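# Look for an amber-fault server or park at charger

## Task

Check the servers lining the aisle for one whose front display glows amber rather than blue. If one does, finish standing before its cabinet so that this server sits at the exact centre of the head camera image. The image must also show the server's front from roughly its midpoint up to its display, with the entire display in view. It must be seen head-on, display included, barely angled, sharp and unobstructed. If no server is amber, finish parked within the taped charging area by the wall charger. No part of the robot may touch or overhang the tape, and its front or rear must face the wall squarely. In either case the plastic tote has to stay upright, and the robot must not tip over or finish leaning, or the task fails.

## Robot and tools

ROBOT. A Hello Robot Stretch 3: a two-wheeled differential base, a lift on a mast and one telescoping arm that reaches out to the robot's RIGHT. It cannot strafe; to bring the gripper forward you drive the base. The base is 0.33 m long and 0.34 m wide with a rounded back, and it pivots about the point between the drive wheels, 0.05 m behind the front edge. With arm_m at 0 and the wrist folded, a turn sweeps a 0.28 m radius; an unfolded level wrist reaches beyond that.

FRAMES. Base frame: origin on the floor between the drive wheels, x forward, y left, z up, metres. hand_pose (link pinch, where closed fingertips meet) is reported in it. Odometry frame = base frame at scene start; base_odometry counts wheel turns only, so slip reads as travel. Heading in rad, left positive, -3.142 to 3.142. If turned_by_wheels and turned_by_imu disagree by more than 0.15 rad, believe turned_by_imu. base_tilt gives forward/right lean in degrees (about 4 degrees of fixed bias plus noise).

move. One action per call, built from "base", "joints" or both (plus optional "speeds", "pace", "contact_limits"), or "servos": "reboot" on its own. All motions begin together.
- base: a single relative command from where the base last reported itself: {"translate_m": d}, metres, forward positive, -3 to 3; or {"rotate_rad": d}, radians, left (counter-clockwise) positive, -6.4 to 6.4. Never both.
- joints: absolute targets, one number per named joint: lift_m 0 to 1.1; arm_m 0 to 0.52; wrist_yaw_rad -1.345 to 4.42 (0 along the arm, positive toward the front); wrist_pitch_rad -1.57 to 0.451 (0 level, negative tips fingers down); wrist_roll_rad -2.911 to 2.918; gripper_m -0.089 to 0.179 (bigger is wider); head_pan_rad -3.953 to 1.73 (0 ahead, positive left, -1.57 along the arm); head_tilt_rad -1.53 to 0.419 (0 level, negative down). Done tolerances: 0.004 for lift, arm, gripper; 0.02 yaw and roll; 0.05 pitch; 0.1 head.
- pace: "default" or "max". Translate 0.12/0.30 m/s, rotate 0.76/1.90 rad/s, lift 0.11/0.15 m/s, arm 0.14/0.40 m/s. The base is capped at 0.10 m/s and 0.63 rad/s unless lift_m < 0.30, arm_m < 0.03 and wrist_yaw_rad > 2.54 together. speeds: per-key top speed, up to the max.
- contact_limits: motor_effort percent (1 to 100) that halts a motion, given only next to that motion's own command: arm_m, translate_m, rotate_rad take a number; lift_m takes {"down": v, "up": v} (force beyond free motion; under about 12 may trip spuriously). The base has no contact stop unless you set one.
- cameras: list of head_camera, nav_camera, wrist_camera or all; [] for none. blocking: true (default) returns when everything rests; false returns within about 0.5 s while motion continues. An action over 15 s is not allowed; a move times out after 14 s.
A move with no action just reports state and images. Unknown keys make a call invalid; out-of-range values get it refused, and then later move/wait/finished_scene calls in the same reply are skipped, as they are after an unrequested stop.

wait(seconds 0 to 10, cameras): lets time pass, returns early when moves finish. stop(cameras): brakes every running motion (status "stopped"). zoom_image(camera, region [x0,y0,x1,y1] pixels, at most 504 by 504): closer look at the latest image. read_manual(section "licences"): licence text only. finished_scene(scene): ends the current scene, irreversibly; pass its number.

RESULTS. "move" says done or the worst status. base_status / joint_status: done, moving, off_target (rested away from target, may still be pushing), contact_stop (lift/arm goes slack until recommanded), time_out, torque_fault (servo limp; send {"servos": "reboot"}). on_its_own lists what happened uncommanded; "held at" is a target, not a reading. motor_effort in percent, positive toward higher values, bracket = peak during last action; positive wheel effort pushes forward. lidar_m: 12 sectors of 30 degrees, first straight ahead, counting counter-clockwise (4th left, 7th behind, 10th right), seen at 0.17 m height, 0.15 to 12 m; "-" means nothing or too close; misses glass and thin legs; sectors 5, 6, 9, 10 can be self-occluded. wrist_depth_mm (45 to 1000) and head_depth_mm (280 to 4000): 7x7 grids of median depths, top left first. The "pictures" line orders the images. head_camera images arrive rotated: turn a quarter clockwise to view upright; nav_camera needs a quarter counter-clockwise. Both move with head pan and tilt.

CAUTIONS. The simulation keeps running while you deliberate, so running moves continue. Before folding the wrist (wrist_yaw_rad 3.0) or unfolding it, put lift_m within 0.32 to 0.95, wrist_pitch_rad -0.4, roll near 0; folded, lift may go to 0.25. With yaw below -0.4 keep pitch at -0.5 or lower. Wrist and head have no contact stop and will grind into obstacles. Pushing with the gripper higher than about 0.45 m, or driving while gripping or pushing something fixed, can topple the robot; if base_tilt shows a lean, withdraw the gripper. Avoid drops, slams, hard hits and strong pushes; keep the tote upright. To grip, command gripper_m under the object's width; to release, at least 0.05 above it.

Each tool is called after ">>>" by a JSON object that holds its "name" and its "arguments", one argument or row to a line.

## Session

>>> {"name": "move", "arguments": {

}}

Scene clock: 0.00 s.
base_odometry: x=+0.000 y=+0.000 heading=+0.000
turned_by_wheels: +0.000
turned_by_imu: +0.000
base_tilt: forward=+1.1 right=-1.6
lidar_m: 0.87 1.47 1.30 0.85 0.78 0.79 0.99 2.04 1.23 1.36 2.66 0.85
head_depth_mm: 777 776 783 785 784 906 912 / 857 849 843 836 829 822 818 / 974 965 957 947 943 931 926 / 1597 1118 1106 1097 1087 1072 1058 / 1762 1329 1310 1292 1274 1264 1244 / 1646 1631 1619 1576 1561 1536 1511 / 1543 1545 1563 1581 1596 1604 1615
base_status: not commanded
joint_positions: lift_m=+0.445 arm_m=+0.001 wrist_yaw_rad=+2.826 wrist_pitch_rad=-0.448 wrist_roll_rad=+0.000 gripper_m=+0.037 head_pan_rad=+0.000 head_tilt_rad=-0.003
joint_status: not commanded
measured_speeds: all 0
motor_effort: left_wheel=-0.3 right_wheel=-0.3 lift_m=+21.6 arm_m=-3.7 wrist_yaw_rad=+0.2 wrist_pitch_rad=+3.0 wrist_roll_rad=+0.1 gripper_m=+0.1 head_pan_rad=+0.7 head_tilt_rad=+7.3
hand_pose: x=+0.0471 y=+0.0640 z=+0.4511 quat_wxyz=(+0.264, +0.705, +0.047, +0.656) (m; base frame)
wrist_depth_mm: 675 - - - - - - / 156 - - - - - - / 151 - - - - - - / 161 183 - - - - - / 175 188 151 150 150 - - / - 211 129 - 126 - - / - 219 110 - - 91 -
pictures: head_camera (sideways), nav_camera (sideways), wrist_camera
Images, in order (width x height): head_camera 896x504, nav_camera 672x504, wrist_camera 644x364.

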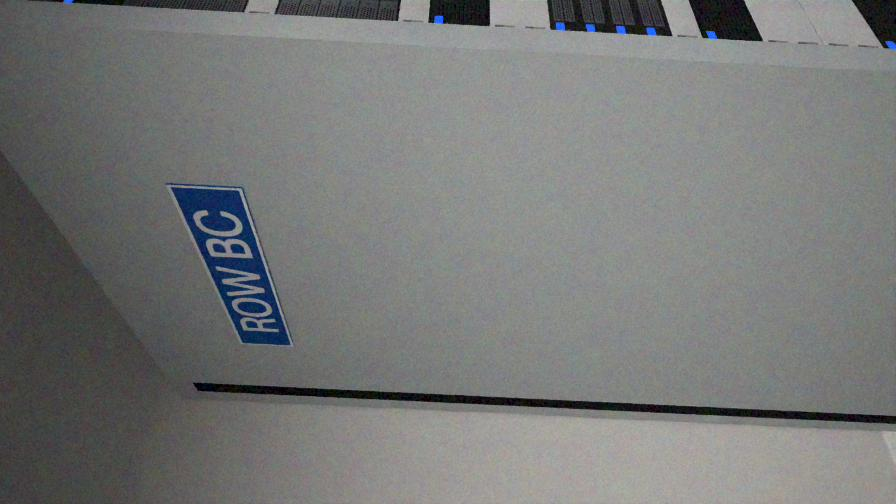

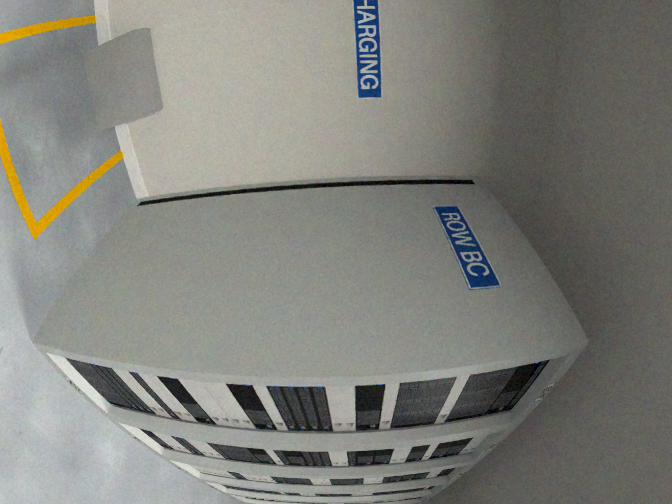

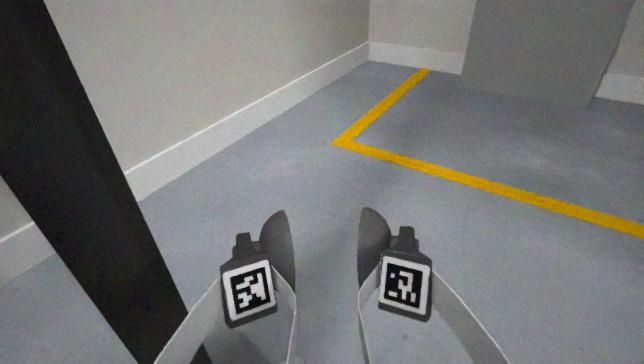

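>>> {"name": "move", "arguments": {
  "joints": {"head_pan_rad": -0.8, "head_tilt_rad": -0.2},
  "pace": "max",
  "cameras": ["head_camera","nav_camera"]
}}

>>> {"name": "move", "arguments": {
  "joints": {"head_pan_rad": -1.6, "head_tilt_rad": -0.3},
  "pace": "max",
  "cameras": ["head_camera","nav_camera"]
}}

>>> {"name": "move", "arguments": {
  "joints": {"head_pan_rad": 0.8, "head_tilt_rad": -0.3},
  "pace": "max",
  "cameras": ["nav_camera"]
}}

>>> {"name": "move", "arguments": {
  "joints": {"head_pan_rad": -3.2, "head_tilt_rad": -0.3},
  "pace": "max",
  "cameras": ["nav_camera"]
}}

Scene clock: 6.97 s.
move: done
base_odometry: x=+0.000 y=+0.000 heading=+0.000
turned_by_wheels: +0.000
turned_by_imu: +0.001
base_tilt: forward=+0.9 right=-1.6
lidar_m: 0.87 1.47 1.29 0.85 0.78 0.79 0.99 2.04 1.23 1.35 2.64 0.85
head_depth_mm: 2655 3627 3669 3826 3422 2219 1653 / 2513 3602 3776 3950 3389 2207 1634 / 2783 3726 3851 - 3317 2163 1627 / 2805 3701 3734 - 3261 2162 1620 / 2466 2184 2325 2500 2625 2068 1603 / 1365 1496 1565 1627 1694 1767 1535 / 1096 1126 1166 1202 1247 1287 1330
base_status: not commanded
joint_positions: lift_m=+0.445 arm_m=+0.001 wrist_yaw_rad=+2.826 wrist_pitch_rad=-0.448 wrist_roll_rad=+0.000 gripper_m=+0.037 head_pan_rad=-0.818 head_tilt_rad=-0.197
joint_status: all done
measured_speeds: all 0
motor_effort: left_wheel=+0.3(1.4) right_wheel=-0.4(0.7) lift_m=+27.1(27.3) arm_m=-8.5(8.5) wrist_yaw_rad=+0.1(0.6) wrist_pitch_rad=+2.9(3.3) wrist_roll_rad=+0.3(0.3) gripper_m=+0.0(0.5) head_pan_rad=-0.1(4.7) head_tilt_rad=-0.9(6.0)
hand_pose: x=+0.0471 y=+0.0640 z=+0.4511 quat_wxyz=(+0.264, +0.705, +0.047, +0.656) (m; base frame)
wrist_depth_mm: 677 - - - - - - / 157 - - - - - - / 150 - - - - - - / 161 182 - - - - - / 175 188 151 150 150 - - / - 212 129 - 126 - - / - 220 110 - - 91 -
pictures: head_camera (sideways), nav_camera (sideways)
Images, in order (width x height): head_camera 896x504, nav_camera 672x504.

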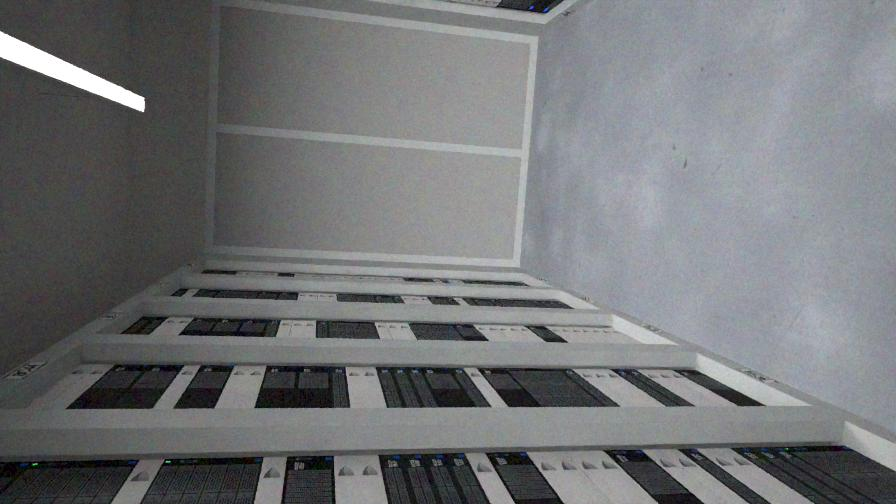

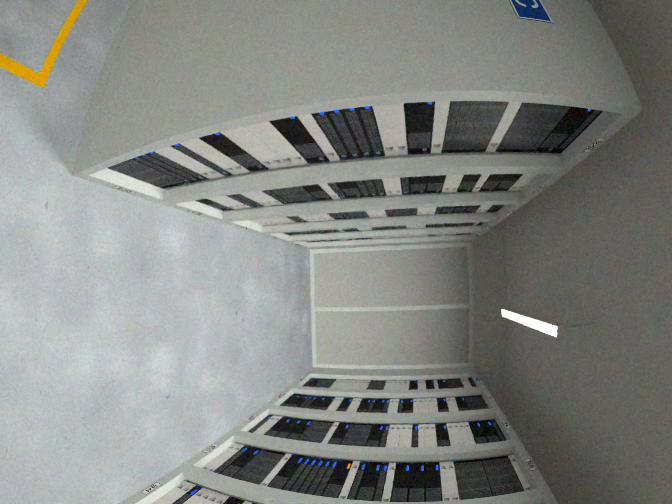

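Scene clock: 7.80 s.
move: done
base_odometry: x=+0.000 y=+0.000 heading=+0.000
turned_by_wheels: +0.000
turned_by_imu: +0.000
base_tilt: forward=+1.0 right=-1.5
lidar_m: 0.87 1.47 1.29 0.85 0.78 0.79 0.99 2.04 1.23 1.35 2.65 0.85
head_depth_mm: 1023 1082 1190 1317 1479 1696 1484 / 1158 1212 1253 1283 1340 1444 1477 / 1290 1349 1409 1470 1556 1637 1471 / 1399 1479 1561 1654 1768 1803 1463 / 1668 1761 1877 1994 2082 1871 1452 / 1852 2083 2243 2397 2331 1853 1445 / 2304 2545 2758 3026 2564 1833 1432
base_status: not commanded
joint_positions: lift_m=+0.445 arm_m=+0.001 wrist_yaw_rad=+2.826 wrist_pitch_rad=-0.448 wrist_roll_rad=+0.000 gripper_m=+0.037 head_pan_rad=-1.628 head_tilt_rad=-0.300
joint_status: all done
measured_speeds: all 0
motor_effort: left_wheel=+0.1(1.3) right_wheel=-0.4(0.7) lift_m=+29.0(29.0) arm_m=-9.0(9.0) wrist_yaw_rad=+0.2(0.7) wrist_pitch_rad=+2.3(2.9) wrist_roll_rad=+0.2(0.3) gripper_m=+0.2(0.5) head_pan_rad=+0.4(4.4) head_tilt_rad=-1.7(4.5)
hand_pose: x=+0.0471 y=+0.0640 z=+0.4511 quat_wxyz=(+0.264, +0.705, +0.047, +0.656) (m; base frame)
wrist_depth_mm: 687 - - - - - - / 155 - - - - - - / 150 - - - - - - / 161 183 - - - - - / 176 188 151 150 150 - - / - 211 129 - 126 - - / - 220 110 - - 91 -
pictures: head_camera (sideways), nav_camera (sideways)
Images, in order (width x height): head_camera 896x504, nav_camera 672x504.

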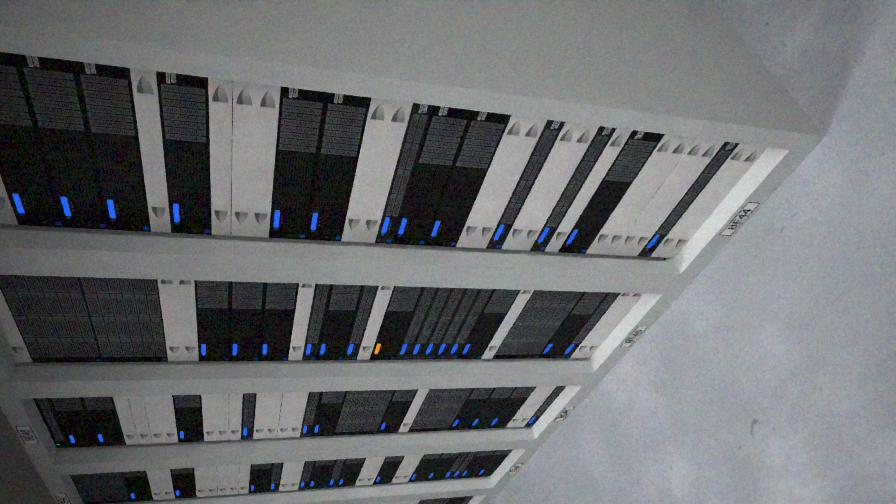

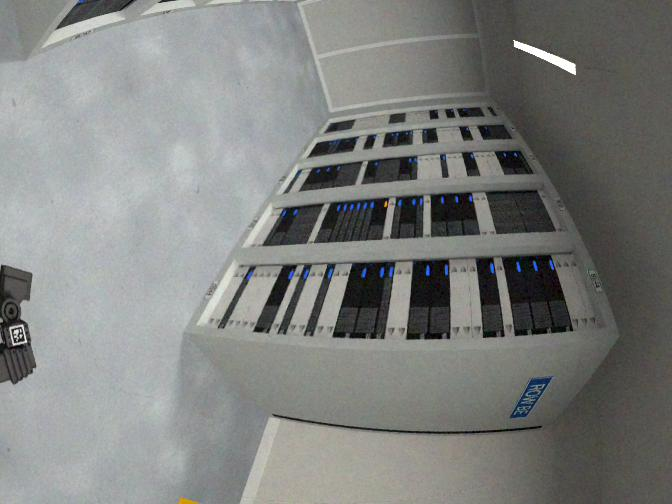

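Scene clock: 10.10 s.
move: done
base_odometry: x=+0.000 y=+0.000 heading=+0.000
turned_by_wheels: +0.000
turned_by_imu: +0.001
base_tilt: forward=+0.9 right=-1.6
lidar_m: 0.87 1.47 1.30 0.85 0.78 0.79 0.99 2.04 1.23 1.35 2.65 0.85
head_depth_mm: 1326 1403 1483 1583 1671 1769 1485 / 1358 1426 1515 1606 1710 1699 1480 / 1382 1457 1540 1648 1719 1682 1473 / 1400 1488 1574 1682 1781 1719 1464 / 1438 1522 1614 1723 1851 1871 1449 / 1460 1550 1642 1759 1893 1841 1447 / 1397 1448 1508 1564 1644 1692 1426
base_status: not commanded
joint_positions: lift_m=+0.445 arm_m=+0.001 wrist_yaw_rad=+2.826 wrist_pitch_rad=-0.448 wrist_roll_rad=+0.000 gripper_m=+0.037 head_pan_rad=+0.812 head_tilt_rad=-0.300
joint_status: all done
measured_speeds: translate_m=+0.000 rotate_rad=+0.000 lift_m=+0.000 arm_m=+0.000 wrist_yaw_rad=+0.000 wrist_pitch_rad=+0.000 wrist_roll_rad=+0.000 head_pan_rad=-0.024 head_tilt_rad=+0.000
motor_effort: left_wheel=+0.1(1.2) right_wheel=-0.7(0.8) lift_m=+31.3(31.6) arm_m=-11.5(12.0) wrist_yaw_rad=+0.5(0.7) wrist_pitch_rad=+2.8(3.0) wrist_roll_rad=+0.3(0.5) gripper_m=+0.6(0.9) head_pan_rad=-2.2(6.2) head_tilt_rad=-0.6(4.4)
hand_pose: x=+0.0471 y=+0.0640 z=+0.4511 quat_wxyz=(+0.264, +0.705, +0.047, +0.656) (m; base frame)
wrist_depth_mm: 693 - - - - - - / 156 - - - - - - / 150 - - - - - - / 162 181 - - - - - / 176 187 151 150 150 - - / - 211 129 - 126 - - / - 221 110 - - 91 -
pictures: nav_camera (sideways)
Images, in order (width x height): nav_camera 672x504.

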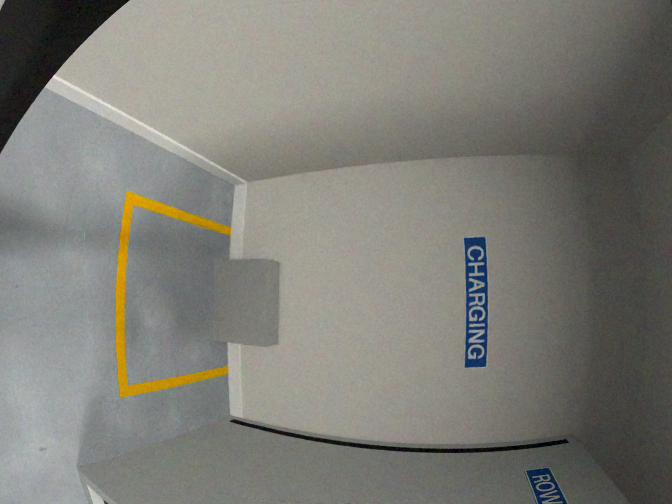

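Scene clock: 13.13 s.
move: done
base_odometry: x=+0.000 y=+0.000 heading=+0.000
turned_by_wheels: +0.000
turned_by_imu: +0.001
base_tilt: forward=+1.1 right=-1.5
lidar_m: 0.87 1.47 1.29 0.85 0.78 0.79 0.99 2.04 1.23 1.35 2.66 0.85
head_depth_mm: 755 778 809 840 877 913 947 / 826 859 895 931 975 1022 1071 / 918 956 998 1052 1103 1163 1234 / 1030 1081 1139 1203 1272 1345 1371 / 1172 1238 1313 1407 1499 1611 1452 / 1360 1455 1558 1669 1816 1789 1440 / 1630 1758 1903 2085 2252 1830 1439
base_status: not commanded
joint_positions: lift_m=+0.445 arm_m=+0.001 wrist_yaw_rad=+2.826 wrist_pitch_rad=-0.448 wrist_roll_rad=+0.000 gripper_m=+0.037 head_pan_rad=-3.212 head_tilt_rad=-0.300
joint_status: all done
measured_speeds: translate_m=+0.000 rotate_rad=+0.000 lift_m=+0.000 arm_m=+0.000 wrist_yaw_rad=+0.000 wrist_pitch_rad=+0.000 wrist_roll_rad=+0.000 head_pan_rad=+0.024 head_tilt_rad=+0.000
motor_effort: left_wheel=+0.6(2.1) right_wheel=-0.3(0.9) lift_m=+35.8(36.2) arm_m=-15.3(15.5) wrist_yaw_rad=+0.1(0.7) wrist_pitch_rad=+2.6(3.1) wrist_roll_rad=+0.3(0.4) gripper_m=+0.1(0.6) head_pan_rad=+3.1(4.5) head_tilt_rad=-0.5(3.4)
hand_pose: x=+0.0471 y=+0.0640 z=+0.4511 quat_wxyz=(+0.264, +0.705, +0.047, +0.656) (m; base frame)
wrist_depth_mm: 675 - - - - - - / 156 - - - - - - / 150 - - - - - - / 161 182 - - - - - / 174 187 151 150 150 - - / - 211 129 - 126 - - / - 221 110 - - 91 -
pictures: nav_camera (sideways)
Images, in order (width x height): nav_camera 672x504.

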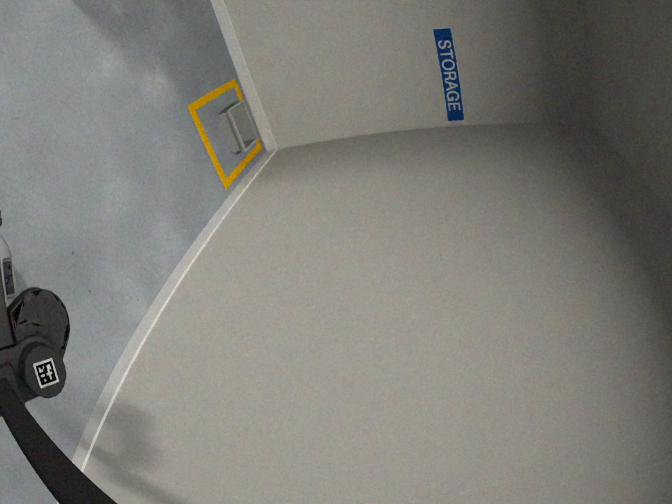

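>>> {"name": "move", "arguments": {
  "base": {"rotate_rad": -1.1},
  "joints": {"lift_m": 0.27, "head_pan_rad": -1.45, "head_tilt_rad": -0.47},
  "pace": "max",
  "cameras": []
}}

>>> {"name": "move", "arguments": {
  "base": {"translate_m": 1.69},
  "pace": "max",
  "cameras": ["head_camera","nav_camera"]
}}

Scene clock: 63.97 s.
move: done
base_odometry: x=+0.000 y=+0.000 heading=-1.100
turned_by_wheels: -1.100
turned_by_imu: -1.117
base_tilt: forward=+1.0 right=-1.4
lidar_m: 2.46 0.87 0.85 1.47 1.39 0.87 0.78 0.79 0.95 1.81 1.24 1.23
head_depth_mm: 1824 1935 2020 1995 1905 1590 1309 / 1793 1984 2182 2427 2051 1590 1301 / 1807 1992 2155 2391 2051 1582 1295 / 1802 1952 2160 2367 2028 1571 1282 / 1796 1968 2150 2377 2000 1568 1287 / 1785 1946 2132 2360 1999 1554 1265 / 1782 1925 2092 2265 1985 1535 1272
base_status: done
joint_positions: lift_m=+0.270 arm_m=+0.001 wrist_yaw_rad=+2.826 wrist_pitch_rad=-0.450 wrist_roll_rad=+0.000 gripper_m=+0.037 head_pan_rad=-1.441 head_tilt_rad=-0.472
joint_status: all done
measured_speeds: all 0
motor_effort: left_wheel=+10.1(17.9) right_wheel=-9.8(16.3) lift_m=+21.0(35.1) arm_m=-16.4(17.1) wrist_yaw_rad=+0.5(0.7) wrist_pitch_rad=+2.9(3.4) wrist_roll_rad=+0.3(0.4) gripper_m=+0.2(0.6) head_pan_rad=-2.2(4.6) head_tilt_rad=-1.4(4.4)
hand_pose: x=+0.0471 y=+0.0638 z=+0.2756 quat_wxyz=(+0.264, +0.705, +0.048, +0.656) (m; base frame)
wrist_depth_mm: - - - - - 941 - / 158 - - - - 978 - / 151 - - - - - - / 161 176 - - - - - / 176 189 151 150 150 - - / - 212 128 147 126 - - / 252 231 239 243 - 91 -
pictures: none
No camera images: "cameras" was empty.

Scene clock: 71.00 s.
move: done
base_odometry: x=+0.767 y=-1.506 heading=-1.099
turned_by_wheels: +0.000
turned_by_imu: +0.011
base_tilt: forward=+0.9 right=-1.8
lidar_m: 1.78 1.51 0.95 0.82 0.86 1.05 2.45 2.46 0.78 0.76 0.72 0.93
head_depth_mm: 613 668 734 791 864 968 1189 / 611 667 732 815 916 1026 1163 / 610 664 731 810 913 1044 1188 / 608 663 727 807 908 1034 1178 / 607 661 725 807 904 1030 1173 / 604 661 723 788 875 1000 1138 / 565 613 670 734 826 975 1146
base_status: done
joint_positions: lift_m=+0.270 arm_m=+0.001 wrist_yaw_rad=+2.826 wrist_pitch_rad=-0.450 wrist_roll_rad=+0.000 gripper_m=+0.037 head_pan_rad=-1.450 head_tilt_rad=-0.470
joint_status: not commanded
measured_speeds: all 0
motor_effort: left_wheel=+5.5(16.3) right_wheel=+2.1(9.2) lift_m=+32.3(37.4) arm_m=-15.1(16.7) wrist_yaw_rad=+0.5(0.9) wrist_pitch_rad=+2.9(3.5) wrist_roll_rad=+0.2(0.4) gripper_m=+0.1(0.8) head_pan_rad=-2.2(3.5) head_tilt_rad=+3.3(5.0)
hand_pose: x=+0.0471 y=+0.0638 z=+0.2756 quat_wxyz=(+0.264, +0.705, +0.048, +0.656) (m; base frame)
wrist_depth_mm: 704 769 828 954 - - - / 159 818 890 - - - - / 151 824 889 - - - - / 161 176 - - - - - / 175 188 150 150 150 - - / - 211 129 148 126 - - / 253 231 239 242 - 91 -
pictures: head_camera (sideways), nav_camera (sideways)
Images, in order (width x height): head_camera 896x504, nav_camera 672x504.

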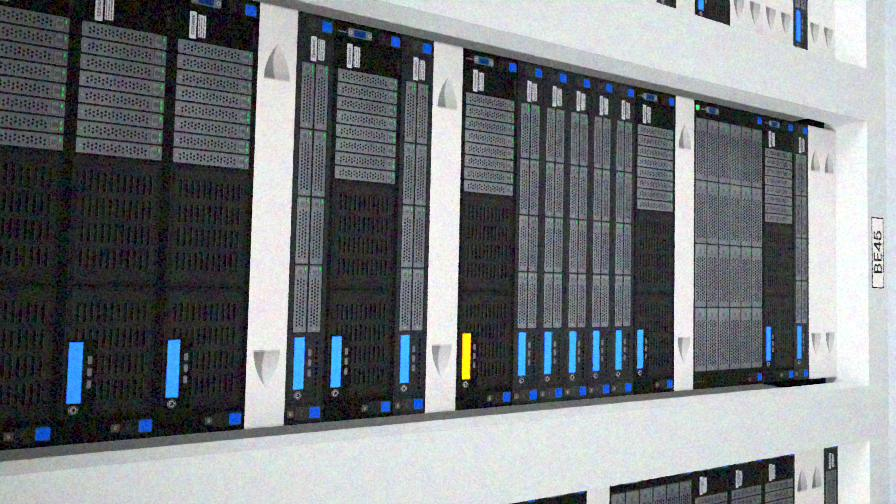

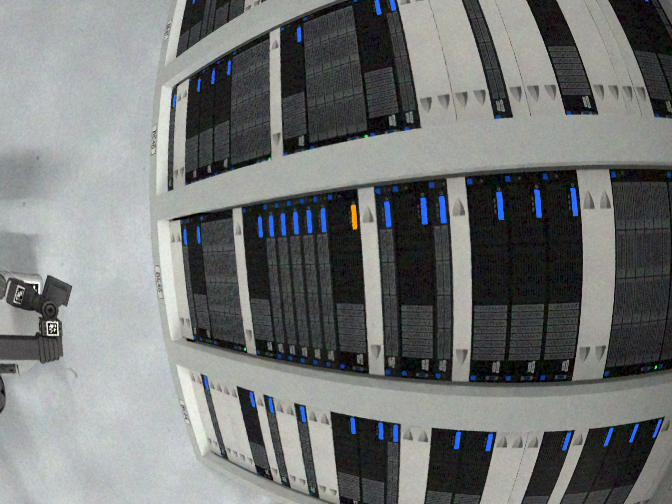

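>>> {"name": "move", "arguments": {
  "joints": {"head_tilt_rad": -0.535, "head_pan_rad": -1.45},
  "cameras": ["head_camera"]
}}

Scene clock: 75.93 s.
move: done
base_odometry: x=+0.767 y=-1.506 heading=-1.099
turned_by_wheels: +0.000
turned_by_imu: +0.001
base_tilt: forward=+1.1 right=-1.6
lidar_m: 1.78 1.51 0.95 0.82 0.86 1.04 2.45 2.45 0.78 0.76 0.73 0.93
head_depth_mm: 611 672 747 813 904 1088 1228 / 609 671 746 841 966 1094 1204 / 606 668 745 840 960 1117 1217 / 606 668 741 835 953 1115 1210 / 605 664 737 829 951 1106 1205 / 602 662 748 829 912 1052 1178 / 568 616 674 758 889 1070 1200
base_status: not commanded
joint_positions: lift_m=+0.270 arm_m=+0.001 wrist_yaw_rad=+2.826 wrist_pitch_rad=-0.450 wrist_roll_rad=+0.000 gripper_m=+0.037 head_pan_rad=-1.450 head_tilt_rad=-0.528
joint_status: all done
measured_speeds: all 0
motor_effort: left_wheel=+5.3(5.7) right_wheel=+2.0(2.5) lift_m=+18.7(19.6) arm_m=-14.8(15.0) wrist_yaw_rad=+0.3(0.6) wrist_pitch_rad=+3.1(3.6) wrist_roll_rad=+0.3(0.3) gripper_m=+0.3(0.6) head_pan_rad=-2.5(4.1) head_tilt_rad=-3.5(4.2)
hand_pose: x=+0.0471 y=+0.0638 z=+0.2756 quat_wxyz=(+0.264, +0.705, +0.048, +0.656) (m; base frame)
wrist_depth_mm: 701 767 821 981 - - - / 158 819 883 - - - - / 151 828 906 - - - - / 161 176 - - - - - / 175 188 151 150 150 - - / - 212 129 148 126 - - / 255 230 239 242 - 91 -
pictures: head_camera (sideways)
Images, in order (width x height): head_camera 896x504.

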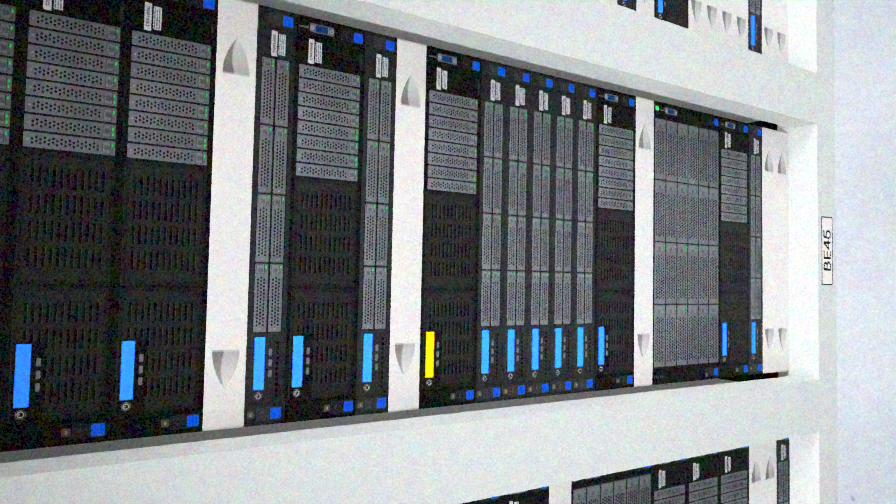

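Server spans x 425–478 and covers the centre (448, 252).

>>> {"name": "finished_scene", "arguments": {
  "scene": 1
}}

The scene is finished: the task was done.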